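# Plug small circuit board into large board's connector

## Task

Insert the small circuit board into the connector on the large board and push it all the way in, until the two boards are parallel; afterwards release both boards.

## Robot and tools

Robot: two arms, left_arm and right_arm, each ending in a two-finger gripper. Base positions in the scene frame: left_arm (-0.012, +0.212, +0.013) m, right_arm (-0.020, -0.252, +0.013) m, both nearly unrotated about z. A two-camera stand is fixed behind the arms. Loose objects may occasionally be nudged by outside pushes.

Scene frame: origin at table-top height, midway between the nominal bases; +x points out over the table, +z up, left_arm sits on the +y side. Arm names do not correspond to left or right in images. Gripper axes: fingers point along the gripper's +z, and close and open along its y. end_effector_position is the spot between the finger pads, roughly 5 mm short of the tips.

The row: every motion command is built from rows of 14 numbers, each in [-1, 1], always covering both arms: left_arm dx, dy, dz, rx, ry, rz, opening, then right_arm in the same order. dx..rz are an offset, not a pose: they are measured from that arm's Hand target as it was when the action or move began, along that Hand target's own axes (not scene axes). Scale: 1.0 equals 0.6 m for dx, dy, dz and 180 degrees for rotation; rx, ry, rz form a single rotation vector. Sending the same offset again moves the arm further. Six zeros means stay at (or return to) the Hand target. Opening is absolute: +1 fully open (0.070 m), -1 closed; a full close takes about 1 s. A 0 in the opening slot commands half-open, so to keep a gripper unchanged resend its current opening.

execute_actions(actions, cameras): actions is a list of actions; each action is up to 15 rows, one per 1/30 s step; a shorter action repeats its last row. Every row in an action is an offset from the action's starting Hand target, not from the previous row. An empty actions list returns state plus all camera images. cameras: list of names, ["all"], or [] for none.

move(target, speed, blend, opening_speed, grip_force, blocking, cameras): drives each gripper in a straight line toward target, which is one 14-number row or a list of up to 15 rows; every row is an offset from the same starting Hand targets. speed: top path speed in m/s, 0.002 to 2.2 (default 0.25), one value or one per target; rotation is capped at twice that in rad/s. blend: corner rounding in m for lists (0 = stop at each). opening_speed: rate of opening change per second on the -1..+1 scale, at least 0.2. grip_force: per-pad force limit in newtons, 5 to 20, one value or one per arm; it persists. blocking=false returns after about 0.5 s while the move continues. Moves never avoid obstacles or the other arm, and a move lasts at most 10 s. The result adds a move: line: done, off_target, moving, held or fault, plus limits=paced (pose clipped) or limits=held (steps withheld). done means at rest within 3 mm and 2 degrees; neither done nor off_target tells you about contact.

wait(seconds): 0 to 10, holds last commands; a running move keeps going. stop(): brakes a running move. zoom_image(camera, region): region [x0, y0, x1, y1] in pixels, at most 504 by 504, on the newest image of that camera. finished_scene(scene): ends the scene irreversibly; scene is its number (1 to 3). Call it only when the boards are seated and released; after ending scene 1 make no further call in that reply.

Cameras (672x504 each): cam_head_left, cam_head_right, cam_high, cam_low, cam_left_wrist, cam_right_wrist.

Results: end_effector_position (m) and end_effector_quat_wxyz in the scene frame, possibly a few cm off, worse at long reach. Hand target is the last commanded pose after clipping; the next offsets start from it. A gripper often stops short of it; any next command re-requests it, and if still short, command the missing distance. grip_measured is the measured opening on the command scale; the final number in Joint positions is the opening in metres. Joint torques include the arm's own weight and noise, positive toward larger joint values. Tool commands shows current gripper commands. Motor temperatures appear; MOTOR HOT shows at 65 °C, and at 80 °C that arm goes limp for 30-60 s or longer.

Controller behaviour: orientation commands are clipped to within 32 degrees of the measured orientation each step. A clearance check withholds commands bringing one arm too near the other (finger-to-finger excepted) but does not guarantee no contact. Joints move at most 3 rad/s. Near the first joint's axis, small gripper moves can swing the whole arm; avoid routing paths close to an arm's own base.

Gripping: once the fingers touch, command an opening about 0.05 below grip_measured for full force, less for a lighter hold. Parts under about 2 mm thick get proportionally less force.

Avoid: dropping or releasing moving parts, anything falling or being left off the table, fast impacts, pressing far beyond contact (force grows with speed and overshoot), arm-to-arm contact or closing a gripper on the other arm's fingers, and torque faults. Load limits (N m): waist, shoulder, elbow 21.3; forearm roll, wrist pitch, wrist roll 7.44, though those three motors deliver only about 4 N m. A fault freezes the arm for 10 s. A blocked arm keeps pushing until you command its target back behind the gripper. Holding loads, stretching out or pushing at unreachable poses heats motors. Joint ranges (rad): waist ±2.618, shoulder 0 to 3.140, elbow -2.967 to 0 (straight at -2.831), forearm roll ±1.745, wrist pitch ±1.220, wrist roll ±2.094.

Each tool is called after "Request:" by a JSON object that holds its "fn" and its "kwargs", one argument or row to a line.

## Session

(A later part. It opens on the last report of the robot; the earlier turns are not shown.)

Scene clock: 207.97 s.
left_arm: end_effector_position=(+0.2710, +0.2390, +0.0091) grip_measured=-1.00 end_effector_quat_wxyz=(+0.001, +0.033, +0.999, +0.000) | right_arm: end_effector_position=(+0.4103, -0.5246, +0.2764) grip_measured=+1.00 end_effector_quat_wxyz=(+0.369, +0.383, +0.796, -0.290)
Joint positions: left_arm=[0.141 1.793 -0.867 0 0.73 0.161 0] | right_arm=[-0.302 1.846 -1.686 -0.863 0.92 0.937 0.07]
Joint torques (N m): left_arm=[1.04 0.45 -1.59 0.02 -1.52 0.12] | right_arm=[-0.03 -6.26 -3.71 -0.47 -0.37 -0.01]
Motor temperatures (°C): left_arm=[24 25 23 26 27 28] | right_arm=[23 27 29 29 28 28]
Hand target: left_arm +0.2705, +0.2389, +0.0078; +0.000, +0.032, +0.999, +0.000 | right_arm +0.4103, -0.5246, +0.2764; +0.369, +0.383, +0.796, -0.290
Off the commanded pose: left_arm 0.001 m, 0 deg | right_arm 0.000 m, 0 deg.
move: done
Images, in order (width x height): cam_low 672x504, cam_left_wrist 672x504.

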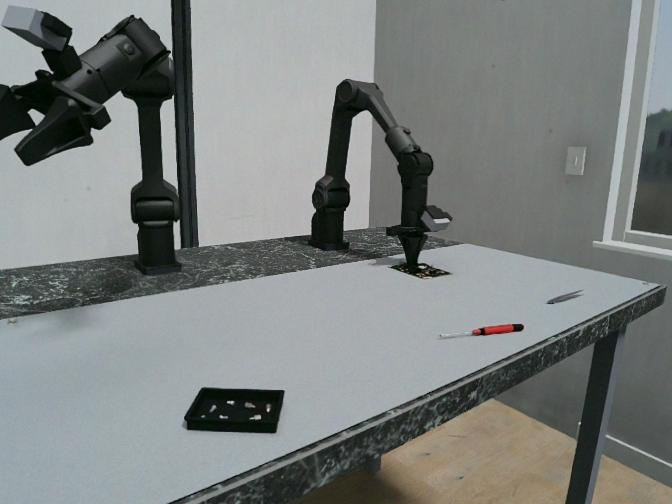

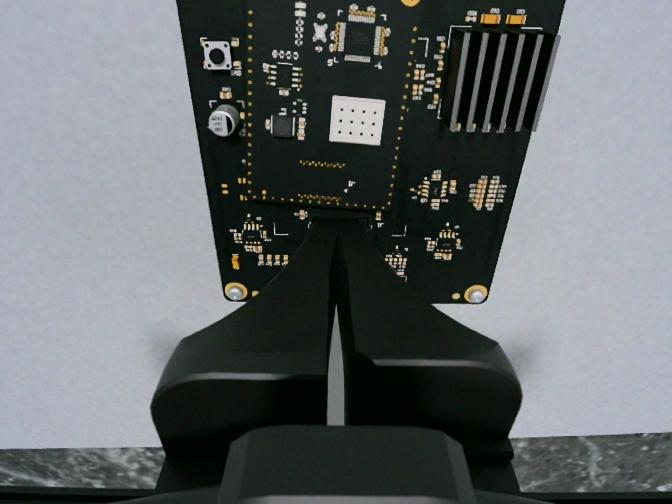

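Request:
{"fn": "move", "kwargs": {
  "target": [0,0,-0.04,0,0,0,0.5,0,0,0,0,0,0,1],
  "speed": 0.15,
  "opening_speed": 3,
  "cameras": ["cam_left_wrist"]
}}

Request:
{"fn": "zoom_image", "kwargs": {
  "camera": "cam_left_wrist",
  "region": [200, 0, 500, 320]
}}

Scene clock: 216.17 s.
left_arm: end_effector_position=(+0.2698, +0.2387, +0.0313) grip_measured=+0.50 end_effector_quat_wxyz=(-0.002, +0.032, +0.999, -0.001) | right_arm: end_effector_position=(+0.4103, -0.5246, +0.2764) grip_measured=+1.00 end_effector_quat_wxyz=(+0.369, +0.383, +0.796, -0.290)
Joint positions: left_arm=[0.141 1.738 -0.902 -0.001 0.825 0.161 0.052] | right_arm=[-0.302 1.846 -1.686 -0.863 0.92 0.937 0.07]
Joint torques (N m): left_arm=[0.48 -5.66 -5.57 0.08 -0.31 -0.08] | right_arm=[-0.07 -6.2 -4.14 -0.46 -0.37 0]
Hand target: left_arm +0.2705, +0.2389, +0.0318; +0.000, +0.032, +0.999, +0.000 | right_arm +0.4103, -0.5246, +0.2764; +0.369, +0.383, +0.796, -0.290
Off the commanded pose: left_arm 0.001 m, 0 deg | right_arm 0.000 m, 0 deg.
move: done
Images, in order (width x height): cam_left_wrist 672x504.

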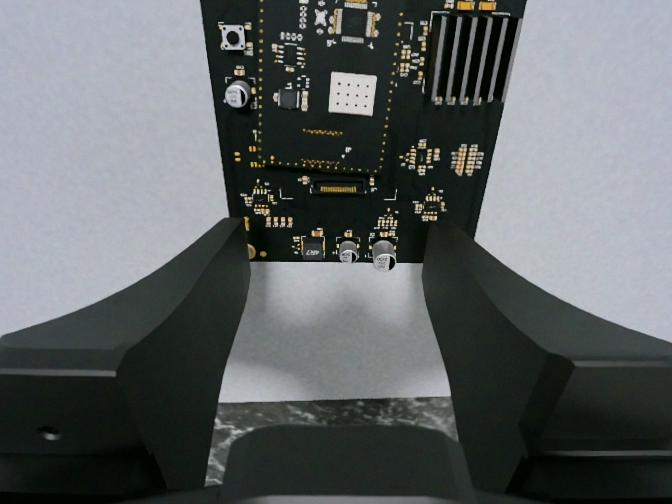

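Scaled by 1.575 from the camera's 672x504 image, which has a finer 960x720 frame.

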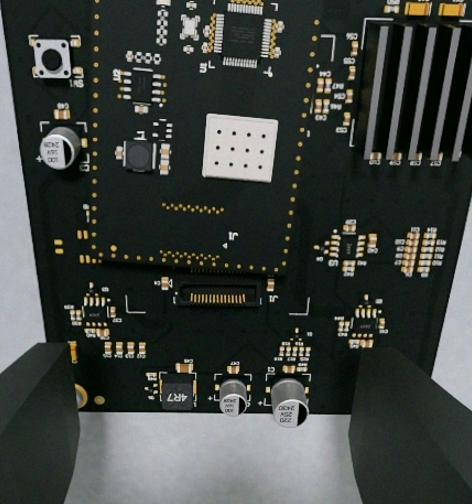

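Request:
{"fn": "move", "kwargs": {
  "target": [
    [-0.029,0.0063,0,0,0,0.019,0.35,0,0,0,0,0,0,1],
    [-0.029,0.0063,0.0305,0,0,0.019,0.35,0,0,0,0,0,0,1]
  ],
  "speed": 0.1,
  "opening_speed": 3,
  "cameras": ["cam_left_wrist"]
}}

Request:
{"fn": "zoom_image", "kwargs": {
  "camera": "cam_left_wrist",
  "region": [200, 0, 500, 320]
}}

Scene clock: 224.37 s.
left_arm: end_effector_position=(+0.2878, +0.2413, +0.0127) grip_measured=+0.35 end_effector_quat_wxyz=(-0.001, +0.063, +0.998, -0.001) | right_arm: end_effector_position=(+0.4103, -0.5246, +0.2764) grip_measured=+1.00 end_effector_quat_wxyz=(+0.369, +0.383, +0.796, -0.290)
Joint positions: left_arm=[0.143 1.833 -0.95 -0.001 0.777 0.225 0.047] | right_arm=[-0.302 1.846 -1.686 -0.863 0.92 0.937 0.07]
Joint torques (N m): left_arm=[0.94 -6.06 -4.88 -0.03 -0.03 -0.23] | right_arm=[-0.08 -5.94 -3.94 -0.41 -0.36 -0.02]
Hand target: left_arm +0.2881, +0.2415, +0.0135; +0.000, +0.062, +0.998, +0.000 | right_arm +0.4103, -0.5246, +0.2764; +0.369, +0.383, +0.796, -0.290
Off the commanded pose: left_arm 0.001 m, 0 deg | right_arm 0.000 m, 0 deg.
move: done
Images, in order (width x height): cam_left_wrist 672x504.

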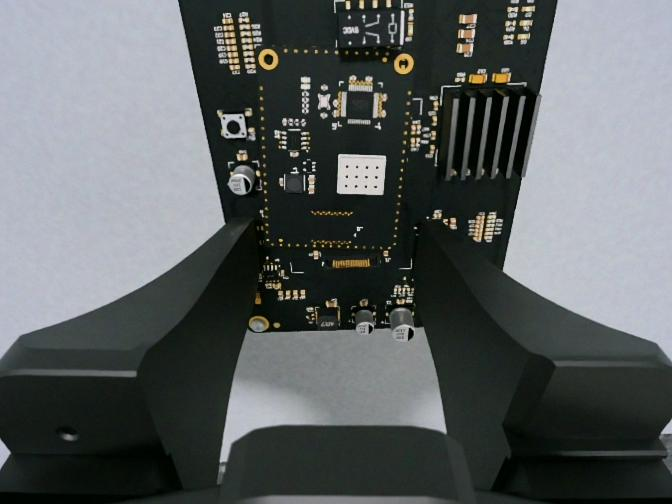

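Scaled by 1.575 from the camera's 672x504 image, which has a finer 960x720 frame.

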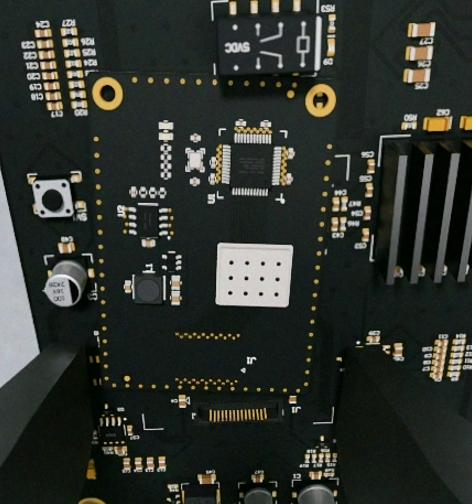

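Request:
{"fn": "move", "kwargs": {
  "target": [
    [-0.006,0.0035,0.002,0,0,0.007,0.35,0,0,0,0,0,0,1],
    [-0.006,0.0035,0.002,0,0,0.007,-0.02,0,0,0,0,0,0,1],
    [-0.006,0.0035,-0.03,0,0,0.007,-0.02,0,0,0,0,0,0,1],
    [0.02,-0.001,-0.03,0,0,-0.019,-0.02,0,0,0,0,0,0,1]
  ],
  "speed": 0.1,
  "opening_speed": 0.6,
  "cameras": ["cam_left_wrist"]
}}

Request:
{"fn": "zoom_image", "kwargs": {
  "camera": "cam_left_wrist",
  "region": [200, 0, 500, 320]
}}

Scene clock: 230.90 s.
left_arm: end_effector_position=(+0.2757, +0.2423, +0.0314) grip_measured=-0.02 end_effector_quat_wxyz=(-0.001, +0.032, +0.999, +0.000) | right_arm: end_effector_position=(+0.4103, -0.5246, +0.2764) grip_measured=+1.00 end_effector_quat_wxyz=(+0.369, +0.383, +0.796, -0.290)
Joint positions: left_arm=[0.151 1.755 -0.927 -0.001 0.831 0.17 0.034] | right_arm=[-0.302 1.846 -1.686 -0.863 0.92 0.937 0.07]
Joint torques (N m): left_arm=[1 -4.93 -5.13 -0.03 -0.3 0.13] | right_arm=[-0.15 -5.99 -3.48 -0.47 -0.4 -0.01]
Hand target: left_arm +0.2761, +0.2424, +0.0315; +0.000, +0.032, +0.999, +0.000 | right_arm +0.4103, -0.5246, +0.2764; +0.369, +0.383, +0.796, -0.290
Off the commanded pose: left_arm 0.000 m, 0 deg | right_arm 0.000 m, 0 deg.
move: done
Images, in order (width x height): cam_left_wrist 672x504.

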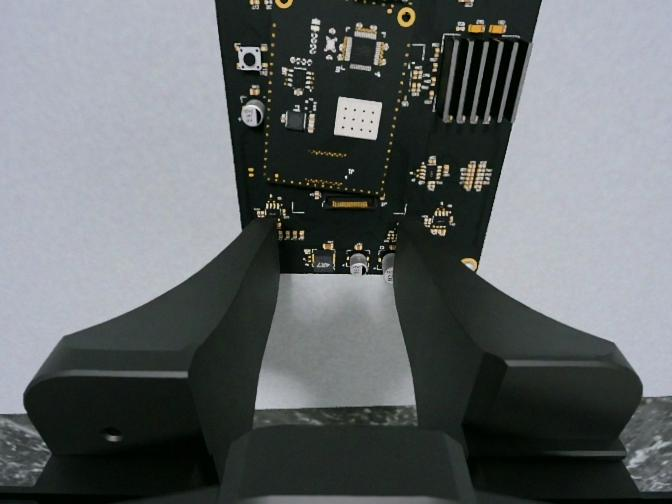

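Scaled by 1.575 from the camera's 672x504 image, which has a finer 960x720 frame.

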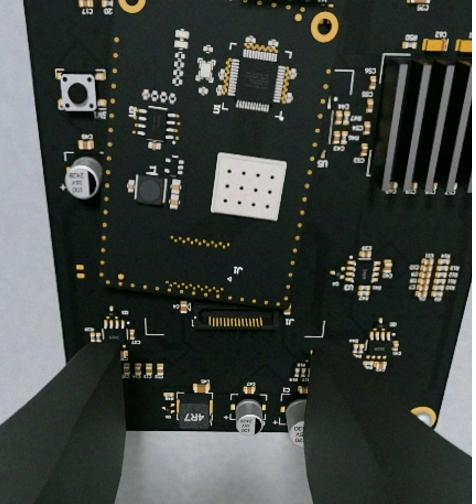

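Request:
{"fn": "move", "kwargs": {
  "target": [
    [-0.019,0.0017,0,0,0,0.039,0.35,0,0,0,0,0,0,1],
    [-0.019,0.0017,0.0375,0,0,0.039,0.35,0,0,0,0,0,0,1],
    [-0.019,0.0017,0.0375,0,0,0.039,-0.02,0,0,0,0,0,0,1]
  ],
  "speed": 0.1,
  "opening_speed": 0.8,
  "cameras": ["cam_left_wrist"]
}}

Request:
{"fn": "zoom_image", "kwargs": {
  "camera": "cam_left_wrist",
  "region": [200, 0, 500, 320]
}}

Scene clock: 238.63 s.
left_arm: end_effector_position=(+0.2872, +0.2427, +0.0088) grip_measured=+0.11 end_effector_quat_wxyz=(-0.001, +0.094, +0.996, -0.001) | right_arm: end_effector_position=(+0.4103, -0.5246, +0.2764) grip_measured=+1.00 end_effector_quat_wxyz=(+0.369, +0.383, +0.796, -0.290)
Joint positions: left_arm=[0.148 1.841 -0.941 -0.001 0.76 0.292 0.039] | right_arm=[-0.302 1.846 -1.686 -0.863 0.92 0.937 0.07]
Joint torques (N m): left_arm=[0.32 -6.16 -5.3 -0.12 -0.01 -0.23] | right_arm=[-0.04 -6.16 -3.91 -0.5 -0.37 -0.02]
Hand target: left_arm +0.2876, +0.2427, +0.0090; +0.000, +0.094, +0.996, +0.000 | right_arm +0.4103, -0.5246, +0.2764; +0.369, +0.383, +0.796, -0.290
Off the commanded pose: left_arm 0.000 m, 0 deg | right_arm 0.000 m, 0 deg.
move: done
Images, in order (width x height): cam_left_wrist 672x504.

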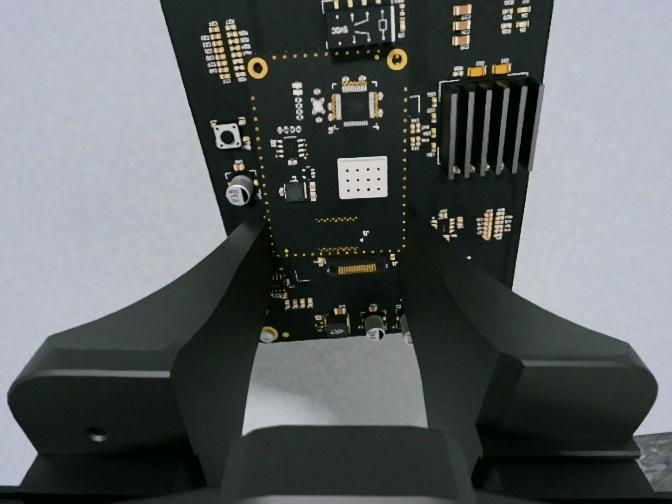

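Scaled by 1.575 from the camera's 672x504 image, which has a finer 960x720 frame.

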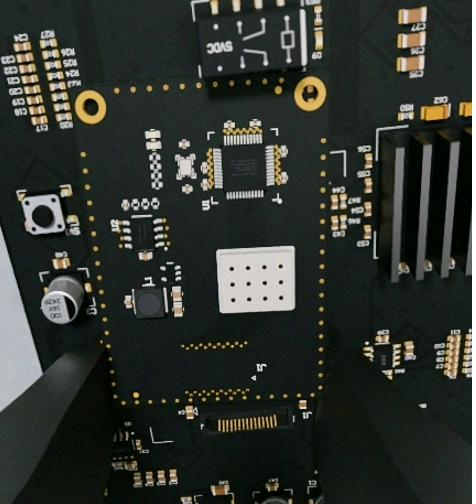

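Request:
{"fn": "move", "kwargs": {
  "target": [
    [0,0,-0.03,0,0,0,-0.02,0,0,0,0,0,0,1],
    [-0.0082,-0.0082,-0.0233,0,0,-0.039,-0.02,0,0,0,0,0,0,1]
  ],
  "speed": 0.1,
  "cameras": ["cam_left_wrist"]
}}

Request:
{"fn": "zoom_image", "kwargs": {
  "camera": "cam_left_wrist",
  "region": [240, 190, 440, 340]
}}

Scene clock: 247.90 s.
left_arm: end_effector_position=(+0.2912, +0.2370, +0.0227) grip_measured=+0.11 end_effector_quat_wxyz=(-0.001, +0.032, +0.999, +0.000) | right_arm: end_effector_position=(+0.4103, -0.5246, +0.2764) grip_measured=+1.00 end_effector_quat_wxyz=(+0.369, +0.383, +0.796, -0.290)
Joint positions: left_arm=[0.128 1.818 -0.977 -0.001 0.819 0.148 0.039] | right_arm=[-0.302 1.846 -1.686 -0.863 0.92 0.937 0.07]
Joint torques (N m): left_arm=[0.4 -5.01 -5.47 -0.03 -0.25 0.12] | right_arm=[-0.47 -5.99 -3.96 -0.45 -0.34 0.01]
Hand target: left_arm +0.2915, +0.2370, +0.0229; +0.000, +0.032, +0.999, +0.000 | right_arm +0.4103, -0.5246, +0.2764; +0.369, +0.383, +0.796, -0.290
Off the commanded pose: left_arm 0.000 m, 0 deg | right_arm 0.000 m, 0 deg.
move: done
Images, in order (width x height): cam_left_wrist 672x504.

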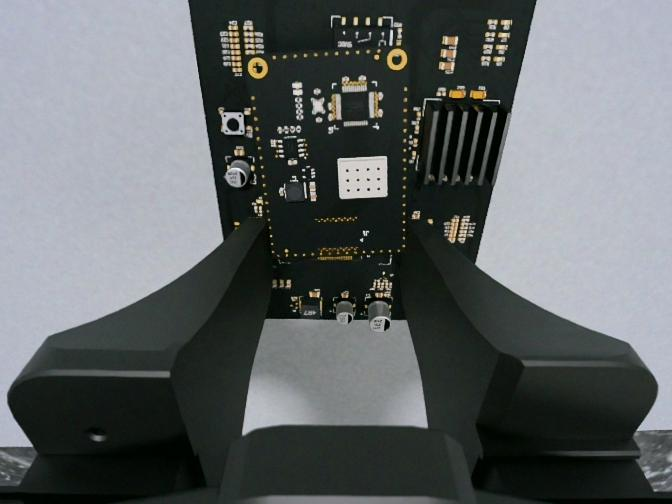

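Scaled by 2.520 from the camera's 672x504 image, which has a finer 960x720 frame.

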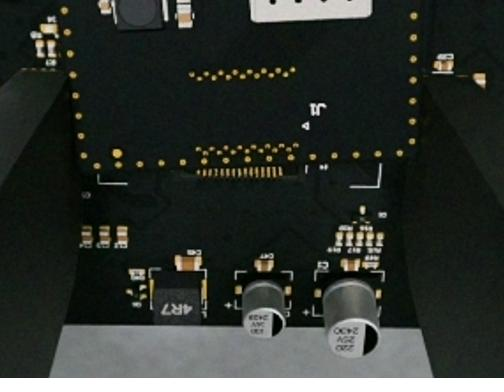

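Request:
{"fn": "move", "kwargs": {
  "target": [
    [0.028,0.0012,0,0,0,0.011,-0.02,0,0,0,0,0,0,1],
    [0.028,0.0012,0.004,0,0,0.011,-0.02,0,0,0,0,0,0,1]
  ],
  "speed": 0.08,
  "cameras": ["cam_left_wrist"]
}}

Request:
{"fn": "zoom_image", "kwargs": {
  "camera": "cam_left_wrist",
  "region": [230, 10, 450, 320]
}}

Request:
{"fn": "zoom_image", "kwargs": {
  "camera": "cam_left_wrist",
  "region": [235, 30, 435, 90]
}}

Scene clock: 254.20 s.
left_arm: end_effector_position=(+0.2753, +0.2388, +0.0209) grip_measured=+0.11 end_effector_quat_wxyz=(+0.001, +0.050, +0.999, +0.000) | right_arm: end_effector_position=(+0.4103, -0.5246, +0.2764) grip_measured=+1.00 end_effector_quat_wxyz=(+0.369, +0.383, +0.796, -0.290)
Joint positions: left_arm=[0.139 1.775 -0.903 -0.001 0.784 0.195 0.039] | right_arm=[-0.302 1.846 -1.686 -0.863 0.92 0.937 0.07]
Joint torques (N m): left_arm=[0.83 -4.53 -4.14 0.02 -0.02 -0.25] | right_arm=[0.05 -6.25 -4.08 -0.45 -0.36 0.03]
Hand target: left_arm +0.2748, +0.2388, +0.0205; +0.000, +0.050, +0.999, +0.000 | right_arm +0.4103, -0.5246, +0.2764; +0.369, +0.383, +0.796, -0.290
Off the commanded pose: left_arm 0.001 m, 0 deg | right_arm 0.000 m, 0 deg.
move: done
Images, in order (width x height): cam_left_wrist 672x504.

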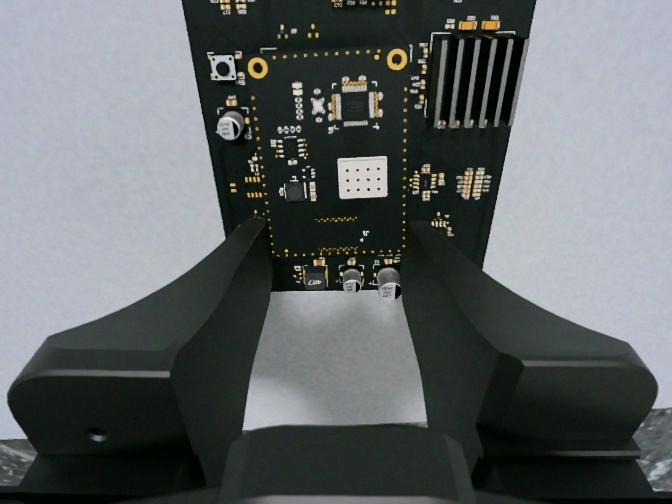

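Scaled by 1.626 from the camera's 672x504 image, which has a finer 960x720 frame.

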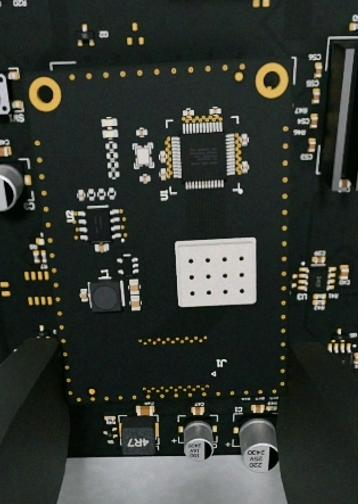

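Scaled by 2.520 from the camera's 672x504 image, which has a finer 960x720 frame.

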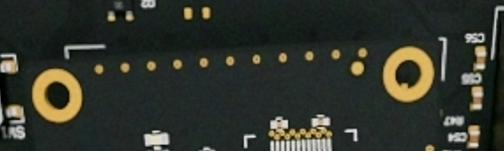

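Request:
{"fn": "move", "kwargs": {
  "target": [
    [0.0025,-0.0003,0,0,0,0.011,-0.02,0,0,0,0,0,0,1],
    [0.0025,-0.0003,0.011,0,0,0.011,-0.02,0,0,0,0,0,0,1]
  ],
  "speed": 0.03,
  "cameras": ["cam_left_wrist"]
}}

Request:
{"fn": "zoom_image", "kwargs": {
  "camera": "cam_left_wrist",
  "region": [230, 10, 450, 320]
}}

Request:
{"fn": "zoom_image", "kwargs": {
  "camera": "cam_left_wrist",
  "region": [235, 30, 435, 90]
}}

Scene clock: 262.00 s.
left_arm: end_effector_position=(+0.2734, +0.2386, +0.0140) grip_measured=+0.11 end_effector_quat_wxyz=(+0.000, +0.067, +0.998, +0.000) | right_arm: end_effector_position=(+0.4103, -0.5246, +0.2764) grip_measured=+1.00 end_effector_quat_wxyz=(+0.369, +0.383, +0.796, -0.290)
Joint positions: left_arm=[0.139 1.788 -0.885 -0.001 0.755 0.229 0.039] | right_arm=[-0.302 1.846 -1.686 -0.863 0.92 0.937 0.07]
Joint torques (N m): left_arm=[0.92 -4.74 -4.3 -0.11 0 -0.19] | right_arm=[-0.08 -6.32 -3.75 -0.51 -0.34 0]
Hand target: left_arm +0.2733, +0.2387, +0.0139; +0.000, +0.067, +0.998, +0.000 | right_arm +0.4103, -0.5246, +0.2764; +0.369, +0.383, +0.796, -0.290
Off the commanded pose: left_arm 0.000 m, 0 deg | right_arm 0.000 m, 0 deg.
move: done
Images, in order (width x height): cam_left_wrist 672x504.

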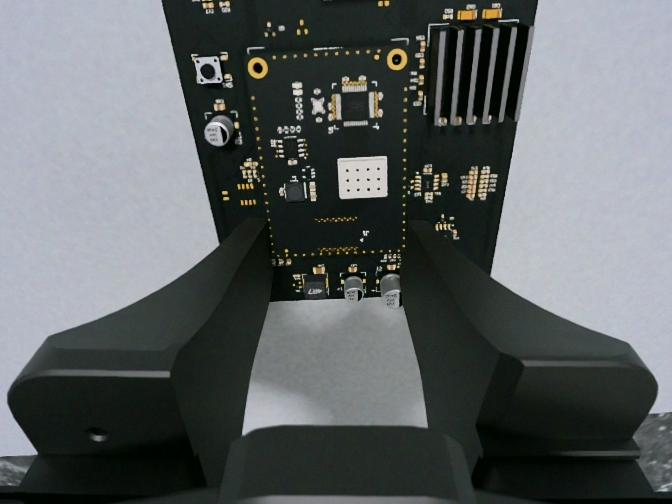

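Scaled by 1.626 from the camera's 672x504 image, which has a finer 960x720 frame.

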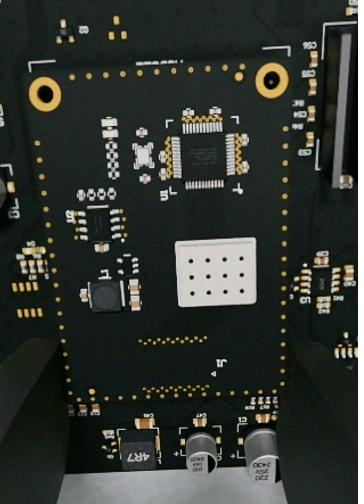

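Scaled by 2.520 from the camera's 672x504 image, which has a finer 960x720 frame.

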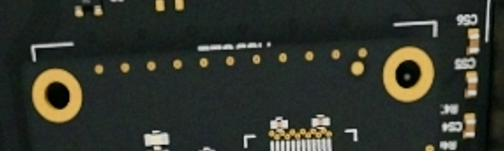

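Request:
{"fn": "move", "kwargs": {
  "target": [-0.0004,0,0.0067,0,0,0,-0.02,0,0,0,0,0,0,1],
  "speed": 0.02,
  "cameras": ["cam_left_wrist"]
}}

Request:
{"fn": "zoom_image", "kwargs": {
  "camera": "cam_left_wrist",
  "region": [230, 10, 450, 320]
}}

Scene clock: 266.80 s.
left_arm: end_effector_position=(+0.2739, +0.2386, +0.0105) grip_measured=+0.11 end_effector_quat_wxyz=(+0.001, +0.067, +0.998, +0.000) | right_arm: end_effector_position=(+0.4103, -0.5246, +0.2764) grip_measured=+1.00 end_effector_quat_wxyz=(+0.369, +0.383, +0.796, -0.290)
Joint positions: left_arm=[0.139 1.797 -0.882 -0.001 0.741 0.229 0.039] | right_arm=[-0.302 1.846 -1.686 -0.863 0.92 0.937 0.07]
Joint torques (N m): left_arm=[0.77 -2.48 -2.58 0.26 -0.82 -0.25] | right_arm=[-0.35 -6.19 -4.15 -0.43 -0.34 0.05]
Hand target: left_arm +0.2735, +0.2387, +0.0099; +0.000, +0.067, +0.998, +0.000 | right_arm +0.4103, -0.5246, +0.2764; +0.369, +0.383, +0.796, -0.290
Off the commanded pose: left_arm 0.001 m, 0 deg | right_arm 0.000 m, 0 deg.
move: done
Images, in order (width x height): cam_left_wrist 672x504.

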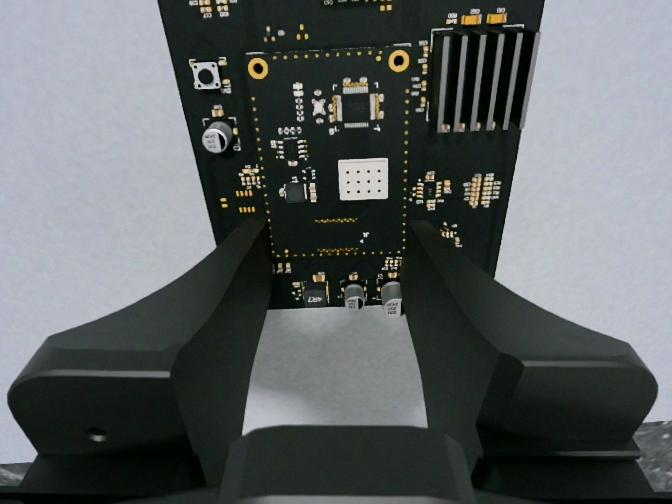

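Scaled by 1.626 from the camera's 672x504 image, which has a finer 960x720 frame.

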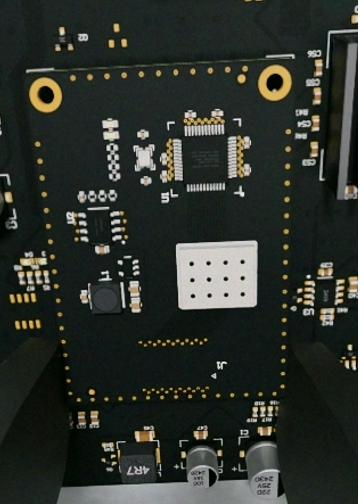

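Request:
{"fn": "move", "kwargs": {
  "target": [0,0,0.006,0,0,0,-0.02,0,0,0,0,0,0,1],
  "speed": 0.02,
  "cameras": ["cam_left_wrist"]
}}

Request:
{"fn": "zoom_image", "kwargs": {
  "camera": "cam_left_wrist",
  "region": [230, 10, 450, 320]
}}

Request:
{"fn": "zoom_image", "kwargs": {
  "camera": "cam_left_wrist",
  "region": [235, 30, 435, 90]
}}

Scene clock: 270.27 s.
left_arm: end_effector_position=(+0.2733, +0.2387, +0.0064) grip_measured=+0.10 end_effector_quat_wxyz=(-0.001, +0.068, +0.998, +0.000) | right_arm: end_effector_position=(+0.4103, -0.5246, +0.2764) grip_measured=+1.00 end_effector_quat_wxyz=(+0.369, +0.383, +0.796, -0.290)
Joint positions: left_arm=[0.139 1.808 -0.876 0 0.727 0.229 0.039] | right_arm=[-0.302 1.846 -1.686 -0.863 0.92 0.937 0.07]
Joint torques (N m): left_arm=[-0.05 -1.41 -0.94 -0.54 -0.15 0.08] | right_arm=[0.21 -6.05 -3.74 -0.47 -0.35 0.05]
Hand target: left_arm +0.2735, +0.2387, +0.0063; +0.000, +0.067, +0.998, +0.000 | right_arm +0.4103, -0.5246, +0.2764; +0.369, +0.383, +0.796, -0.290
Off the commanded pose: left_arm 0.000 m, 0 deg | right_arm 0.000 m, 0 deg.
move: done
Images, in order (width x height): cam_left_wrist 672x504.

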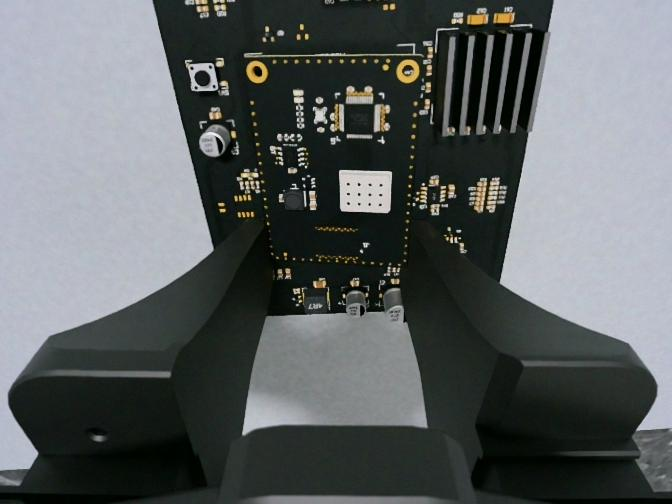

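Scaled by 1.626 from the camera's 672x504 image, which has a finer 960x720 frame.

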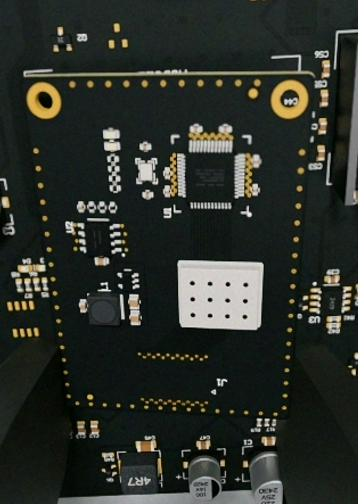

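Scaled by 2.520 from the camera's 672x504 image, which has a finer 960x720 frame.

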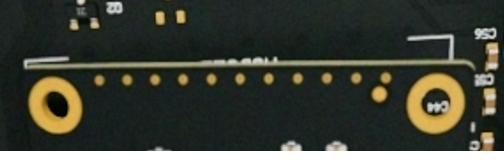

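Request:
{"fn": "move", "kwargs": {
  "target": [
    [0,0,-0.1,0,0,0,-0.1,0,0,0,0,0,0,1],
    [-0.4,-0.131,-0.42,0,-0.5,0,-0.1,0,0,0,0,0,0,1]
  ],
  "speed": 0.3,
  "cameras": ["cam_low","cam_high","cam_left_wrist"]
}}

Scene clock: 280.87 s.
left_arm: end_effector_position=(+0.5013, +0.1292, +0.2582) grip_measured=+0.10 end_effector_quat_wxyz=(+0.705, +0.047, +0.706, -0.048) | right_arm: end_effector_position=(+0.4103, -0.5246, +0.2764) grip_measured=+1.00 end_effector_quat_wxyz=(+0.369, +0.383, +0.796, -0.290)
Joint positions: left_arm=[-0.134 1.769 -0.973 -0.071 -0.71 0.052 0.039] | right_arm=[-0.302 1.846 -1.686 -0.863 0.92 0.937 0.07]
Joint torques (N m): left_arm=[0.32 -6.72 -5.53 -0.09 -1.39 0.12] | right_arm=[-0.49 -6.16 -3.68 -0.46 -0.33 0.02]
Hand target: left_arm +0.5010, +0.1289, +0.2583; +0.705, +0.047, +0.706, -0.048 | right_arm +0.4103, -0.5246, +0.2764; +0.369, +0.383, +0.796, -0.290
Off the commanded pose: left_arm 0.001 m, 0 deg | right_arm 0.000 m, 0 deg.
move: done
Images, in order (width x height): cam_high 672x504, cam_low 672x504, cam_left_wrist 672x504.

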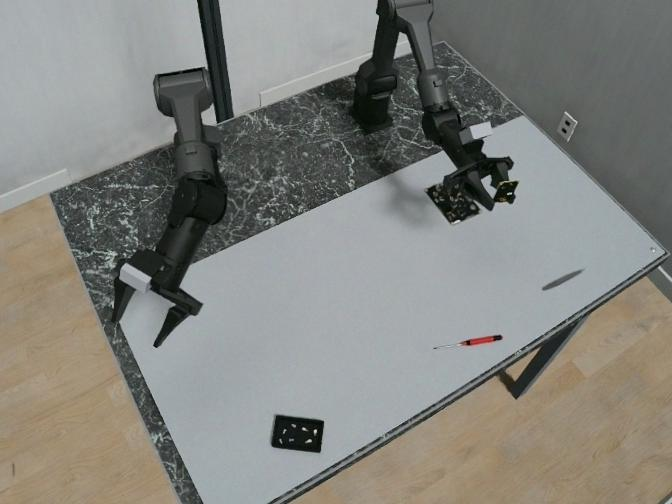

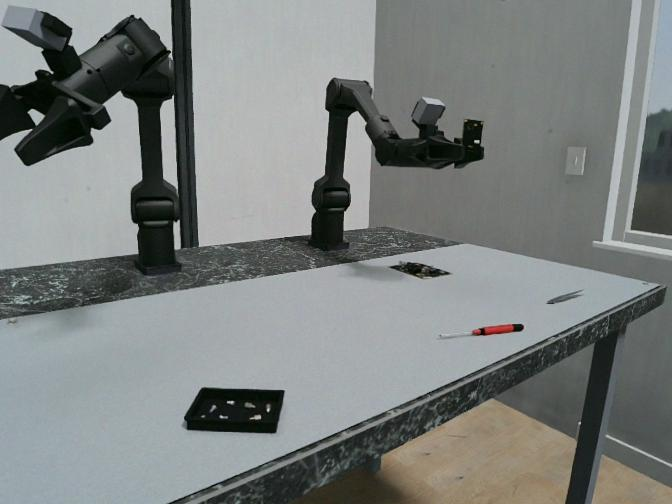

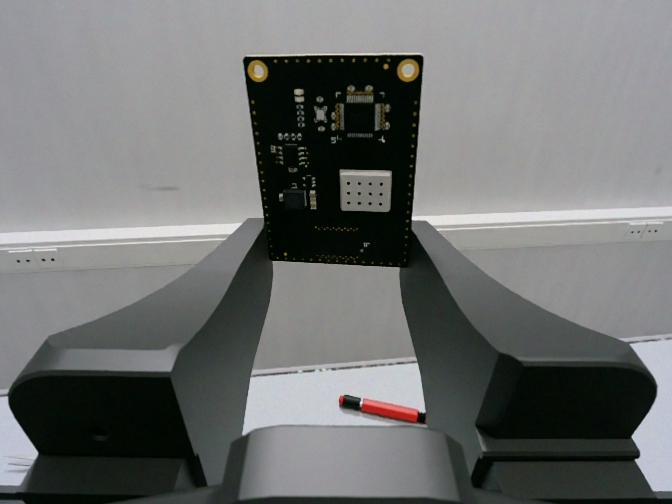

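Request:
{"fn": "zoom_image", "kwargs": {
  "camera": "cam_low",
  "region": [440, 105, 500, 175]
}}

Scaled by 7.200 from the camera's 672x504 image, which has a finer 960x720 frame.

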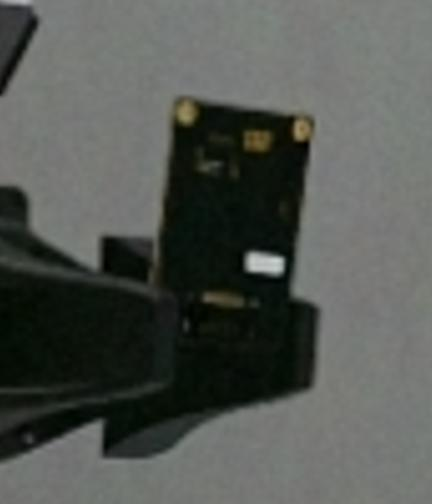

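Request:
{"fn": "move", "kwargs": {
  "target": [-0.08,-0.16,0.16,0.18,0,0,-0.1,0,0,0,0,0,0,1],
  "speed": 0.3,
  "cameras": ["cam_low"]
}}

Scene clock: 288.30 s.
left_arm: end_effector_position=(+0.5832, +0.0209, +0.3064) grip_measured=+0.10 end_effector_quat_wxyz=(+0.664, +0.242, +0.664, -0.243) | right_arm: end_effector_position=(+0.4103, -0.5246, +0.2764) grip_measured=+1.00 end_effector_quat_wxyz=(+0.369, +0.383, +0.796, -0.290)
Joint positions: left_arm=[-0.068 2.124 -1.752 1.171 -0.645 -1.086 0.039] | right_arm=[-0.302 1.846 -1.686 -0.863 0.92 0.937 0.07]
Joint torques (N m): left_arm=[0.59 -7.93 -6.58 -0.56 -0.81 0.11] | right_arm=[0.02 -6.25 -3.96 -0.43 -0.32 -0.02]
Hand target: left_arm +0.5833, +0.0209, +0.3063; +0.664, +0.242, +0.664, -0.243 | right_arm +0.4103, -0.5246, +0.2764; +0.369, +0.383, +0.796, -0.290
Off the commanded pose: left_arm 0.000 m, 0 deg | right_arm 0.000 m, 0 deg.
move: done
Images, in order (width x height): cam_low 672x504.

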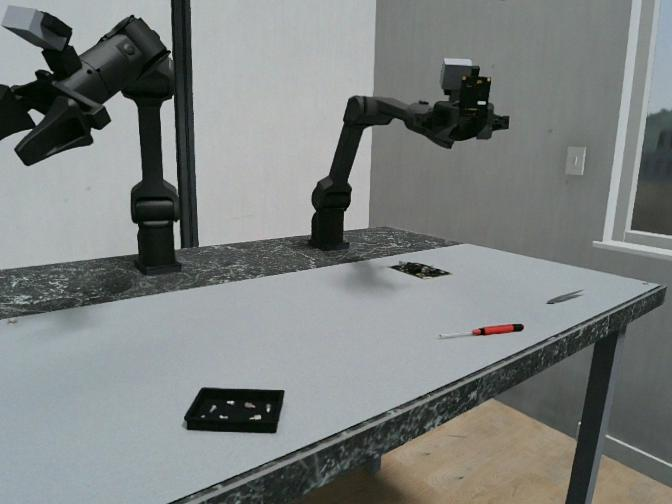

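Request:
{"fn": "zoom_image", "kwargs": {
  "camera": "cam_low",
  "region": [435, 60, 515, 150]
}}

Scaled by 5.600 from the camera's 672x504 image, which has a finer 960x720 frame.

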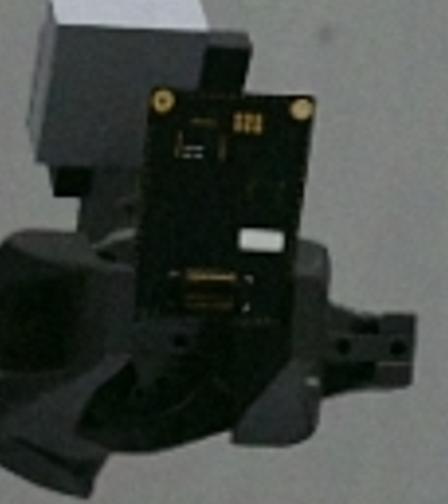

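Request:
{"fn": "move", "kwargs": {
  "target": [
    [0.377,-0.254,-0.402,-0.1415,0.4854,-0.1408,-0.1,0,0,0,0,0,0,1],
    [0.4855,-0.254,-0.402,-0.1415,0.4854,-0.1408,-0.1,0,0,0,0,0,0,1],
    [0.4855,-0.254,-0.402,-0.1415,0.4854,-0.1408,0.6,0,0,0,0,0,0,1]
  ],
  "speed": [0.3,0.1,0.1],
  "opening_speed": 1,
  "cameras": ["cam_left_wrist"]
}}

Scene clock: 314.93 s.
left_arm: end_effector_position=(+0.3001, +0.0598, +0.0144) grip_measured=+0.60 end_effector_quat_wxyz=(+0.233, +0.064, +0.962, -0.127) | right_arm: end_effector_position=(+0.4103, -0.5246, +0.2764) grip_measured=+1.00 end_effector_quat_wxyz=(+0.369, +0.383, +0.796, -0.290)
Joint positions: left_arm=[-0.354 1.739 -0.628 1.751 -0.087 -2.04 0.056] | right_arm=[-0.302 1.846 -1.686 -0.863 0.92 0.937 0.07]
Joint torques (N m): left_arm=[0.33 -5.37 -4.69 0.08 0.13 -0.18] | right_arm=[0.08 -6.14 -3.92 -0.49 -0.31 0.06]
Hand target: left_arm +0.3005, +0.0595, +0.0151; +0.000, +0.067, +0.998, +0.000 | right_arm +0.4103, -0.5246, +0.2764; +0.369, +0.383, +0.796, -0.290
Off the commanded pose: left_arm 0.001 m, 31 deg | right_arm 0.000 m, 0 deg.
joint sent to its limit (left arm) — joint 4 (forearm roll), upper limit. The joint targets are off in orientation, not in position.
move: off_target (left_arm); target 3's new opening was sent with left_arm's hand 0.001 m and 31 deg from that target; limits=paced
Images, in order (width x height): cam_left_wrist 672x504.

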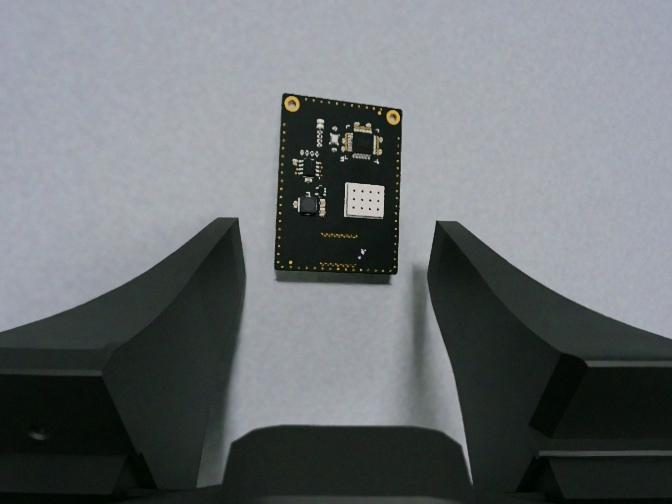

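Request:
{"fn": "move", "kwargs": {
  "target": [
    [0,0,-0.2,0,0,0,0.6,0,0,0,0,0,0,1],
    [0.009,0.066,-0.39,-0.2287,-0.461,-0.2287,0.6,0,0,0,0,0,0,1],
    [0.009,0.066,-0.39,-0.09,-0.233,-0.228,0.6,0,0,0,0,0,0,1]
  ],
  "speed": 0.5
}}

Scene clock: 334.03 s.
left_arm: end_effector_position=(+0.3007, +0.0998, +0.2489) grip_measured=+0.60 end_effector_quat_wxyz=(+0.375, -0.259, +0.889, +0.052) | right_arm: end_effector_position=(+0.4103, -0.5246, +0.2764) grip_measured=+1.00 end_effector_quat_wxyz=(+0.369, +0.383, +0.796, -0.290)
Joint positions: left_arm=[-0.755 1.413 -1.185 0.775 1.227 -1.564 0.056] | right_arm=[-0.302 1.846 -1.686 -0.863 0.92 0.937 0.07]
Joint torques (N m): left_arm=[0.13 -2.92 -5.5 0.67 -0.05 -0.23] | right_arm=[-0.07 -6.09 -3.96 -0.45 -0.32 0.01]
Hand target: left_arm +0.3004, +0.0993, +0.2492; +0.357, -0.283, +0.883, +0.111 | right_arm +0.4103, -0.5246, +0.2764; +0.369, +0.383, +0.796, -0.290
Off the commanded pose: left_arm 0.001 m, 8 deg | right_arm 0.000 m, 0 deg.
joint sent to its limit (left arm) — joint 5 (wrist pitch), upper limit. The joint targets are off in orientation, not in position.
move: off_target (left_arm); limits=paced

Request:
{"fn": "move", "kwargs": {
  "target": [0.269,-0.051,0.225,0.0737,0.2368,0.1877,0.6,0,0,0,0,0,0,1],
  "speed": 0.4,
  "cameras": ["cam_left_wrist"]
}}

Scene clock: 338.57 s.
left_arm: end_effector_position=(+0.3004, +0.0603, +0.0400) grip_measured=+0.60 end_effector_quat_wxyz=(-0.001, +0.000, +1.000, +0.000) | right_arm: end_effector_position=(+0.4103, -0.5246, +0.2764) grip_measured=+1.00 end_effector_quat_wxyz=(+0.369, +0.383, +0.796, -0.290)
Joint positions: left_arm=[-0.407 1.91 -1.205 0 0.954 -0.452 0.056] | right_arm=[-0.302 1.846 -1.686 -0.863 0.92 0.937 0.07]
Joint torques (N m): left_arm=[0.63 -6.93 -5.09 0.13 -0.28 -0.23] | right_arm=[-0.06 -6.1 -3.85 -0.47 -0.35 -0.01]
Hand target: left_arm +0.3005, +0.0604, +0.0401; +0.000, +0.000, +1.000, +0.000 | right_arm +0.4103, -0.5246, +0.2764; +0.369, +0.383, +0.796, -0.290
Off the commanded pose: left_arm 0.000 m, 0 deg | right_arm 0.000 m, 0 deg.
move: done
Images, in order (width x height): cam_left_wrist 672x504.

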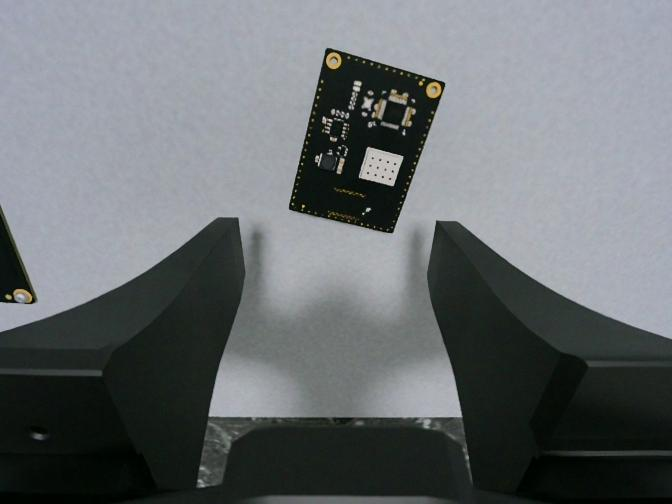

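Request:
{"fn": "move", "kwargs": {
  "target": [
    [0.0203,-0.0065,0.03,0,0.022,0.0778,0.6,0,0,0,0,0,0,1],
    [0.0203,-0.0065,0.0525,0,0.022,0.0778,0.6,0,0,0,0,0,0,1],
    [0.0203,-0.0065,0.0525,0,0.022,0.0778,-0.05,0,0,0,0,0,0,1]
  ],
  "speed": 0.12,
  "opening_speed": 0.8,
  "cameras": ["cam_left_wrist"]
}}

Scene clock: 347.33 s.
left_arm: end_effector_position=(+0.2884, +0.0566, +0.0084) grip_measured=+0.09 end_effector_quat_wxyz=(-0.034, +0.122, +0.992, +0.000) | right_arm: end_effector_position=(+0.4103, -0.5246, +0.2764) grip_measured=+1.00 end_effector_quat_wxyz=(+0.369, +0.383, +0.796, -0.290)
Joint positions: left_arm=[-0.418 1.987 -1.18 -0.028 0.917 -0.2 0.038] | right_arm=[-0.302 1.846 -1.686 -0.863 0.92 0.937 0.07]
Joint torques (N m): left_arm=[0.81 -7.26 -5.56 -0.1 0.08 -0.05] | right_arm=[-0.37 -6.21 -4 -0.4 -0.31 0.02]
Hand target: left_arm +0.2883, +0.0565, +0.0086; -0.035, +0.122, +0.992, +0.000 | right_arm +0.4103, -0.5246, +0.2764; +0.369, +0.383, +0.796, -0.290
Off the commanded pose: left_arm 0.000 m, 0 deg | right_arm 0.000 m, 0 deg.
move: done
Images, in order (width x height): cam_left_wrist 672x504.

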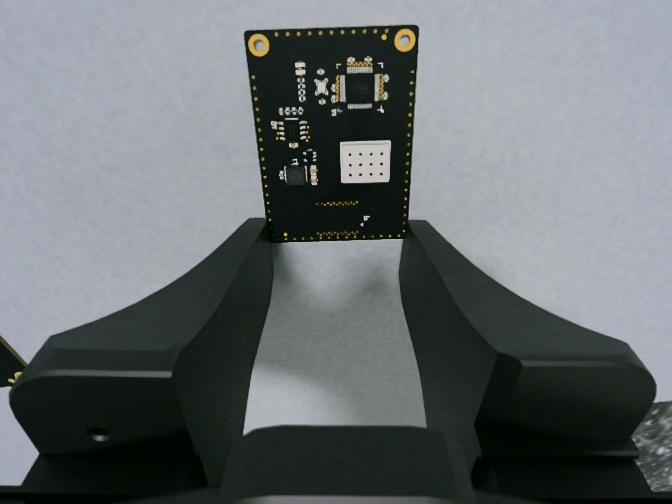

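Request:
{"fn": "move", "kwargs": {
  "target": [
    [-0.006,0,0,0,0,0,0.3,0,0,0,0,0,0,1],
    [-0.006,0,0,0,0,0,-0.05,0,0,0,0,0,0,1],
    [0.002,0,-0.117,0,0,0,-0.05,0,0,0,0,0,0,1],
    [0.079,0.293,-0.112,0,-0.022,-0.0353,-0.05,0,0,0,0,0,0,1],
    [0.073,0.293,-0.022,0,-0.022,-0.0353,-0.05,0,0,0,0,0,0,1]
  ],
  "speed": 0.2,
  "blend": [0,0,0.02,0.02,0],
  "opening_speed": 1.0,
  "cameras": ["cam_left_wrist"]
}}

Request:
{"fn": "zoom_image", "kwargs": {
  "camera": "cam_left_wrist",
  "region": [240, 190, 440, 340]
}}

Scene clock: 357.30 s.
left_arm: end_effector_position=(+0.2890, +0.2379, +0.0229) grip_measured=+0.10 end_effector_quat_wxyz=(-0.001, +0.066, +0.998, -0.002) | right_arm: end_effector_position=(+0.4103, -0.5246, +0.2764) grip_measured=+1.00 end_effector_quat_wxyz=(+0.369, +0.383, +0.796, -0.290)
Joint positions: left_arm=[0.134 1.812 -0.969 -0.005 0.817 0.224 0.039] | right_arm=[-0.302 1.846 -1.686 -0.863 0.92 0.937 0.07]
Joint torques (N m): left_arm=[0.12 -6.13 -5.46 -0.12 -0.01 0.13] | right_arm=[0.32 -6.31 -3.76 -0.47 -0.34 0.01]
Hand target: left_arm +0.2893, +0.2376, +0.0234; +0.000, +0.067, +0.998, -0.002 | right_arm +0.4103, -0.5246, +0.2764; +0.369, +0.383, +0.796, -0.290
Off the commanded pose: left_arm 0.001 m, 0 deg | right_arm 0.000 m, 0 deg.
move: done
Images, in order (width x height): cam_left_wrist 672x504.

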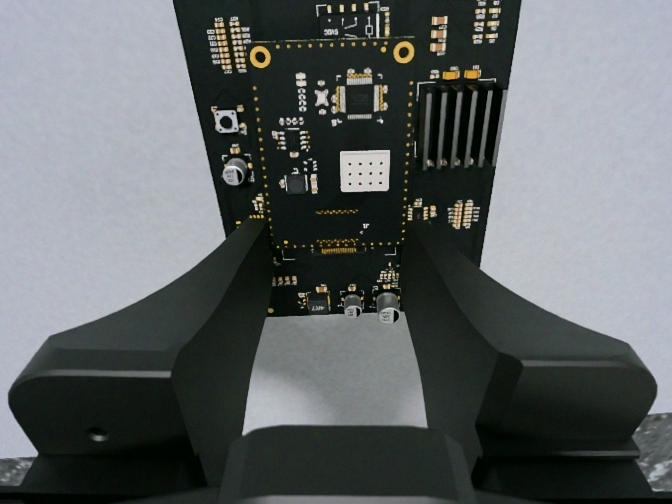

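Scaled by 2.520 from the camera's 672x504 image, which has a finer 960x720 frame.

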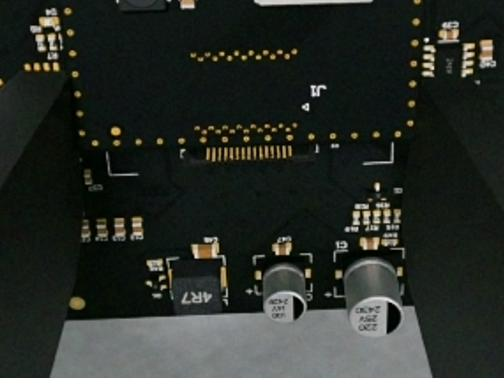

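Request:
{"fn": "move", "kwargs": {
  "target": [
    [0.0255,-0.0012,0,0,0,-0.0055,-0.05,0,0,0,0,0,0,1],
    [0.0255,-0.0012,0.01,0,0,-0.0055,-0.05,0,0,0,0,0,0,1]
  ],
  "speed": 0.08,
  "cameras": ["cam_left_wrist"]
}}

Request:
{"fn": "zoom_image", "kwargs": {
  "camera": "cam_left_wrist",
  "region": [230, 10, 450, 320]
}}

Request:
{"fn": "zoom_image", "kwargs": {
  "camera": "cam_left_wrist",
  "region": [235, 15, 435, 75]
}}

Scene clock: 364.33 s.
left_arm: end_effector_position=(+0.2741, +0.2387, +0.0173) grip_measured=+0.10 end_effector_quat_wxyz=(+0.000, +0.059, +0.998, -0.002) | right_arm: end_effector_position=(+0.4103, -0.5246, +0.2764) grip_measured=+1.00 end_effector_quat_wxyz=(+0.369, +0.383, +0.796, -0.290)
Joint positions: left_arm=[0.142 1.782 -0.895 -0.005 0.771 0.218 0.039] | right_arm=[-0.302 1.846 -1.686 -0.863 0.92 0.937 0.07]
Joint torques (N m): left_arm=[1 -5.02 -4.52 -0.12 0.01 -0.17] | right_arm=[-0.27 -6.12 -3.76 -0.43 -0.27 -0.03]
Hand target: left_arm +0.2741, +0.2389, +0.0174; +0.000, +0.058, +0.998, -0.002 | right_arm +0.4103, -0.5246, +0.2764; +0.369, +0.383, +0.796, -0.290
Off the commanded pose: left_arm 0.000 m, 0 deg | right_arm 0.000 m, 0 deg.
move: done
Images, in order (width x height): cam_left_wrist 672x504.

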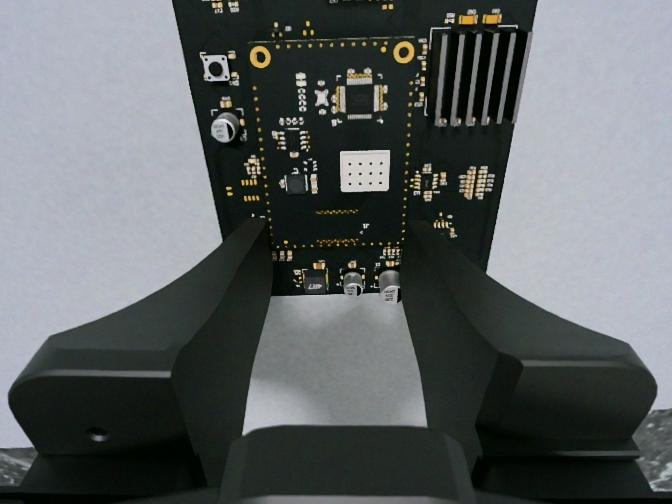

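Scaled by 1.626 from the camera's 672x504 image, which has a finer 960x720 frame.

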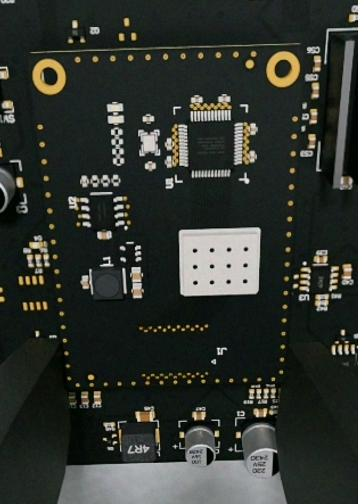

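Scaled by 2.520 from the camera's 672x504 image, which has a finer 960x720 frame.

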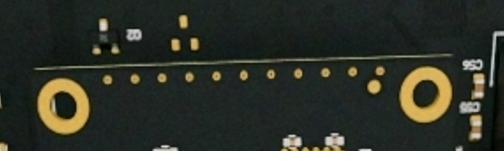

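Request:
{"fn": "move", "kwargs": {
  "target": [
    [0.003,0,0,0,0,0,-0.1,0,0,0,0,0,0,1],
    [0.003,0,0.0045,0,0,0,-0.1,0,0,0,0,0,0,1]
  ],
  "speed": 0.03,
  "cameras": ["cam_left_wrist"]
}}

Request:
{"fn": "zoom_image", "kwargs": {
  "camera": "cam_left_wrist",
  "region": [235, 15, 435, 75]
}}

Scene clock: 396.00 s.
left_arm: end_effector_position=(+0.2723, +0.2391, +0.0148) grip_measured=+0.10 end_effector_quat_wxyz=(+0.000, +0.058, +0.998, -0.002) | right_arm: end_effector_position=(+0.4103, -0.5246, +0.2764) grip_measured=+1.00 end_effector_quat_wxyz=(+0.369, +0.383, +0.796, -0.290)
Joint positions: left_arm=[0.143 1.783 -0.883 -0.005 0.759 0.219 0.039] | right_arm=[-0.302 1.846 -1.686 -0.863 0.92 0.937 0.07]
Joint torques (N m): left_arm=[0.94 -4.29 -3.87 -0.13 -0.27 0.12] | right_arm=[-0.29 -5.99 -3.58 -0.48 -0.34 0.01]
Hand target: left_arm +0.2723, +0.2391, +0.0147; +0.000, +0.058, +0.998, -0.002 | right_arm +0.4103, -0.5246, +0.2764; +0.369, +0.383, +0.796, -0.290
Off the commanded pose: left_arm 0.000 m, 0 deg | right_arm 0.000 m, 0 deg.
move: done
Images, in order (width x height): cam_left_wrist 672x504.

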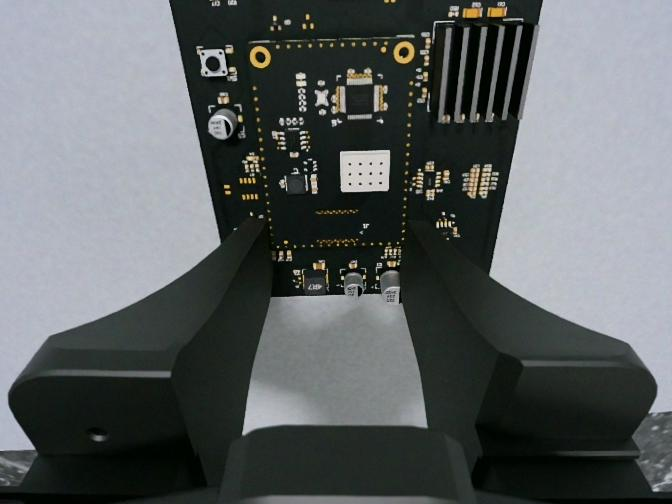

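Scaled by 2.520 from the camera's 672x504 image, which has a finer 960x720 frame.

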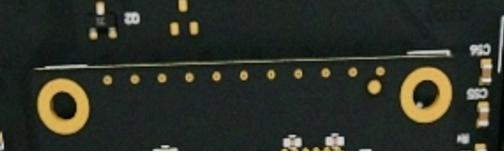

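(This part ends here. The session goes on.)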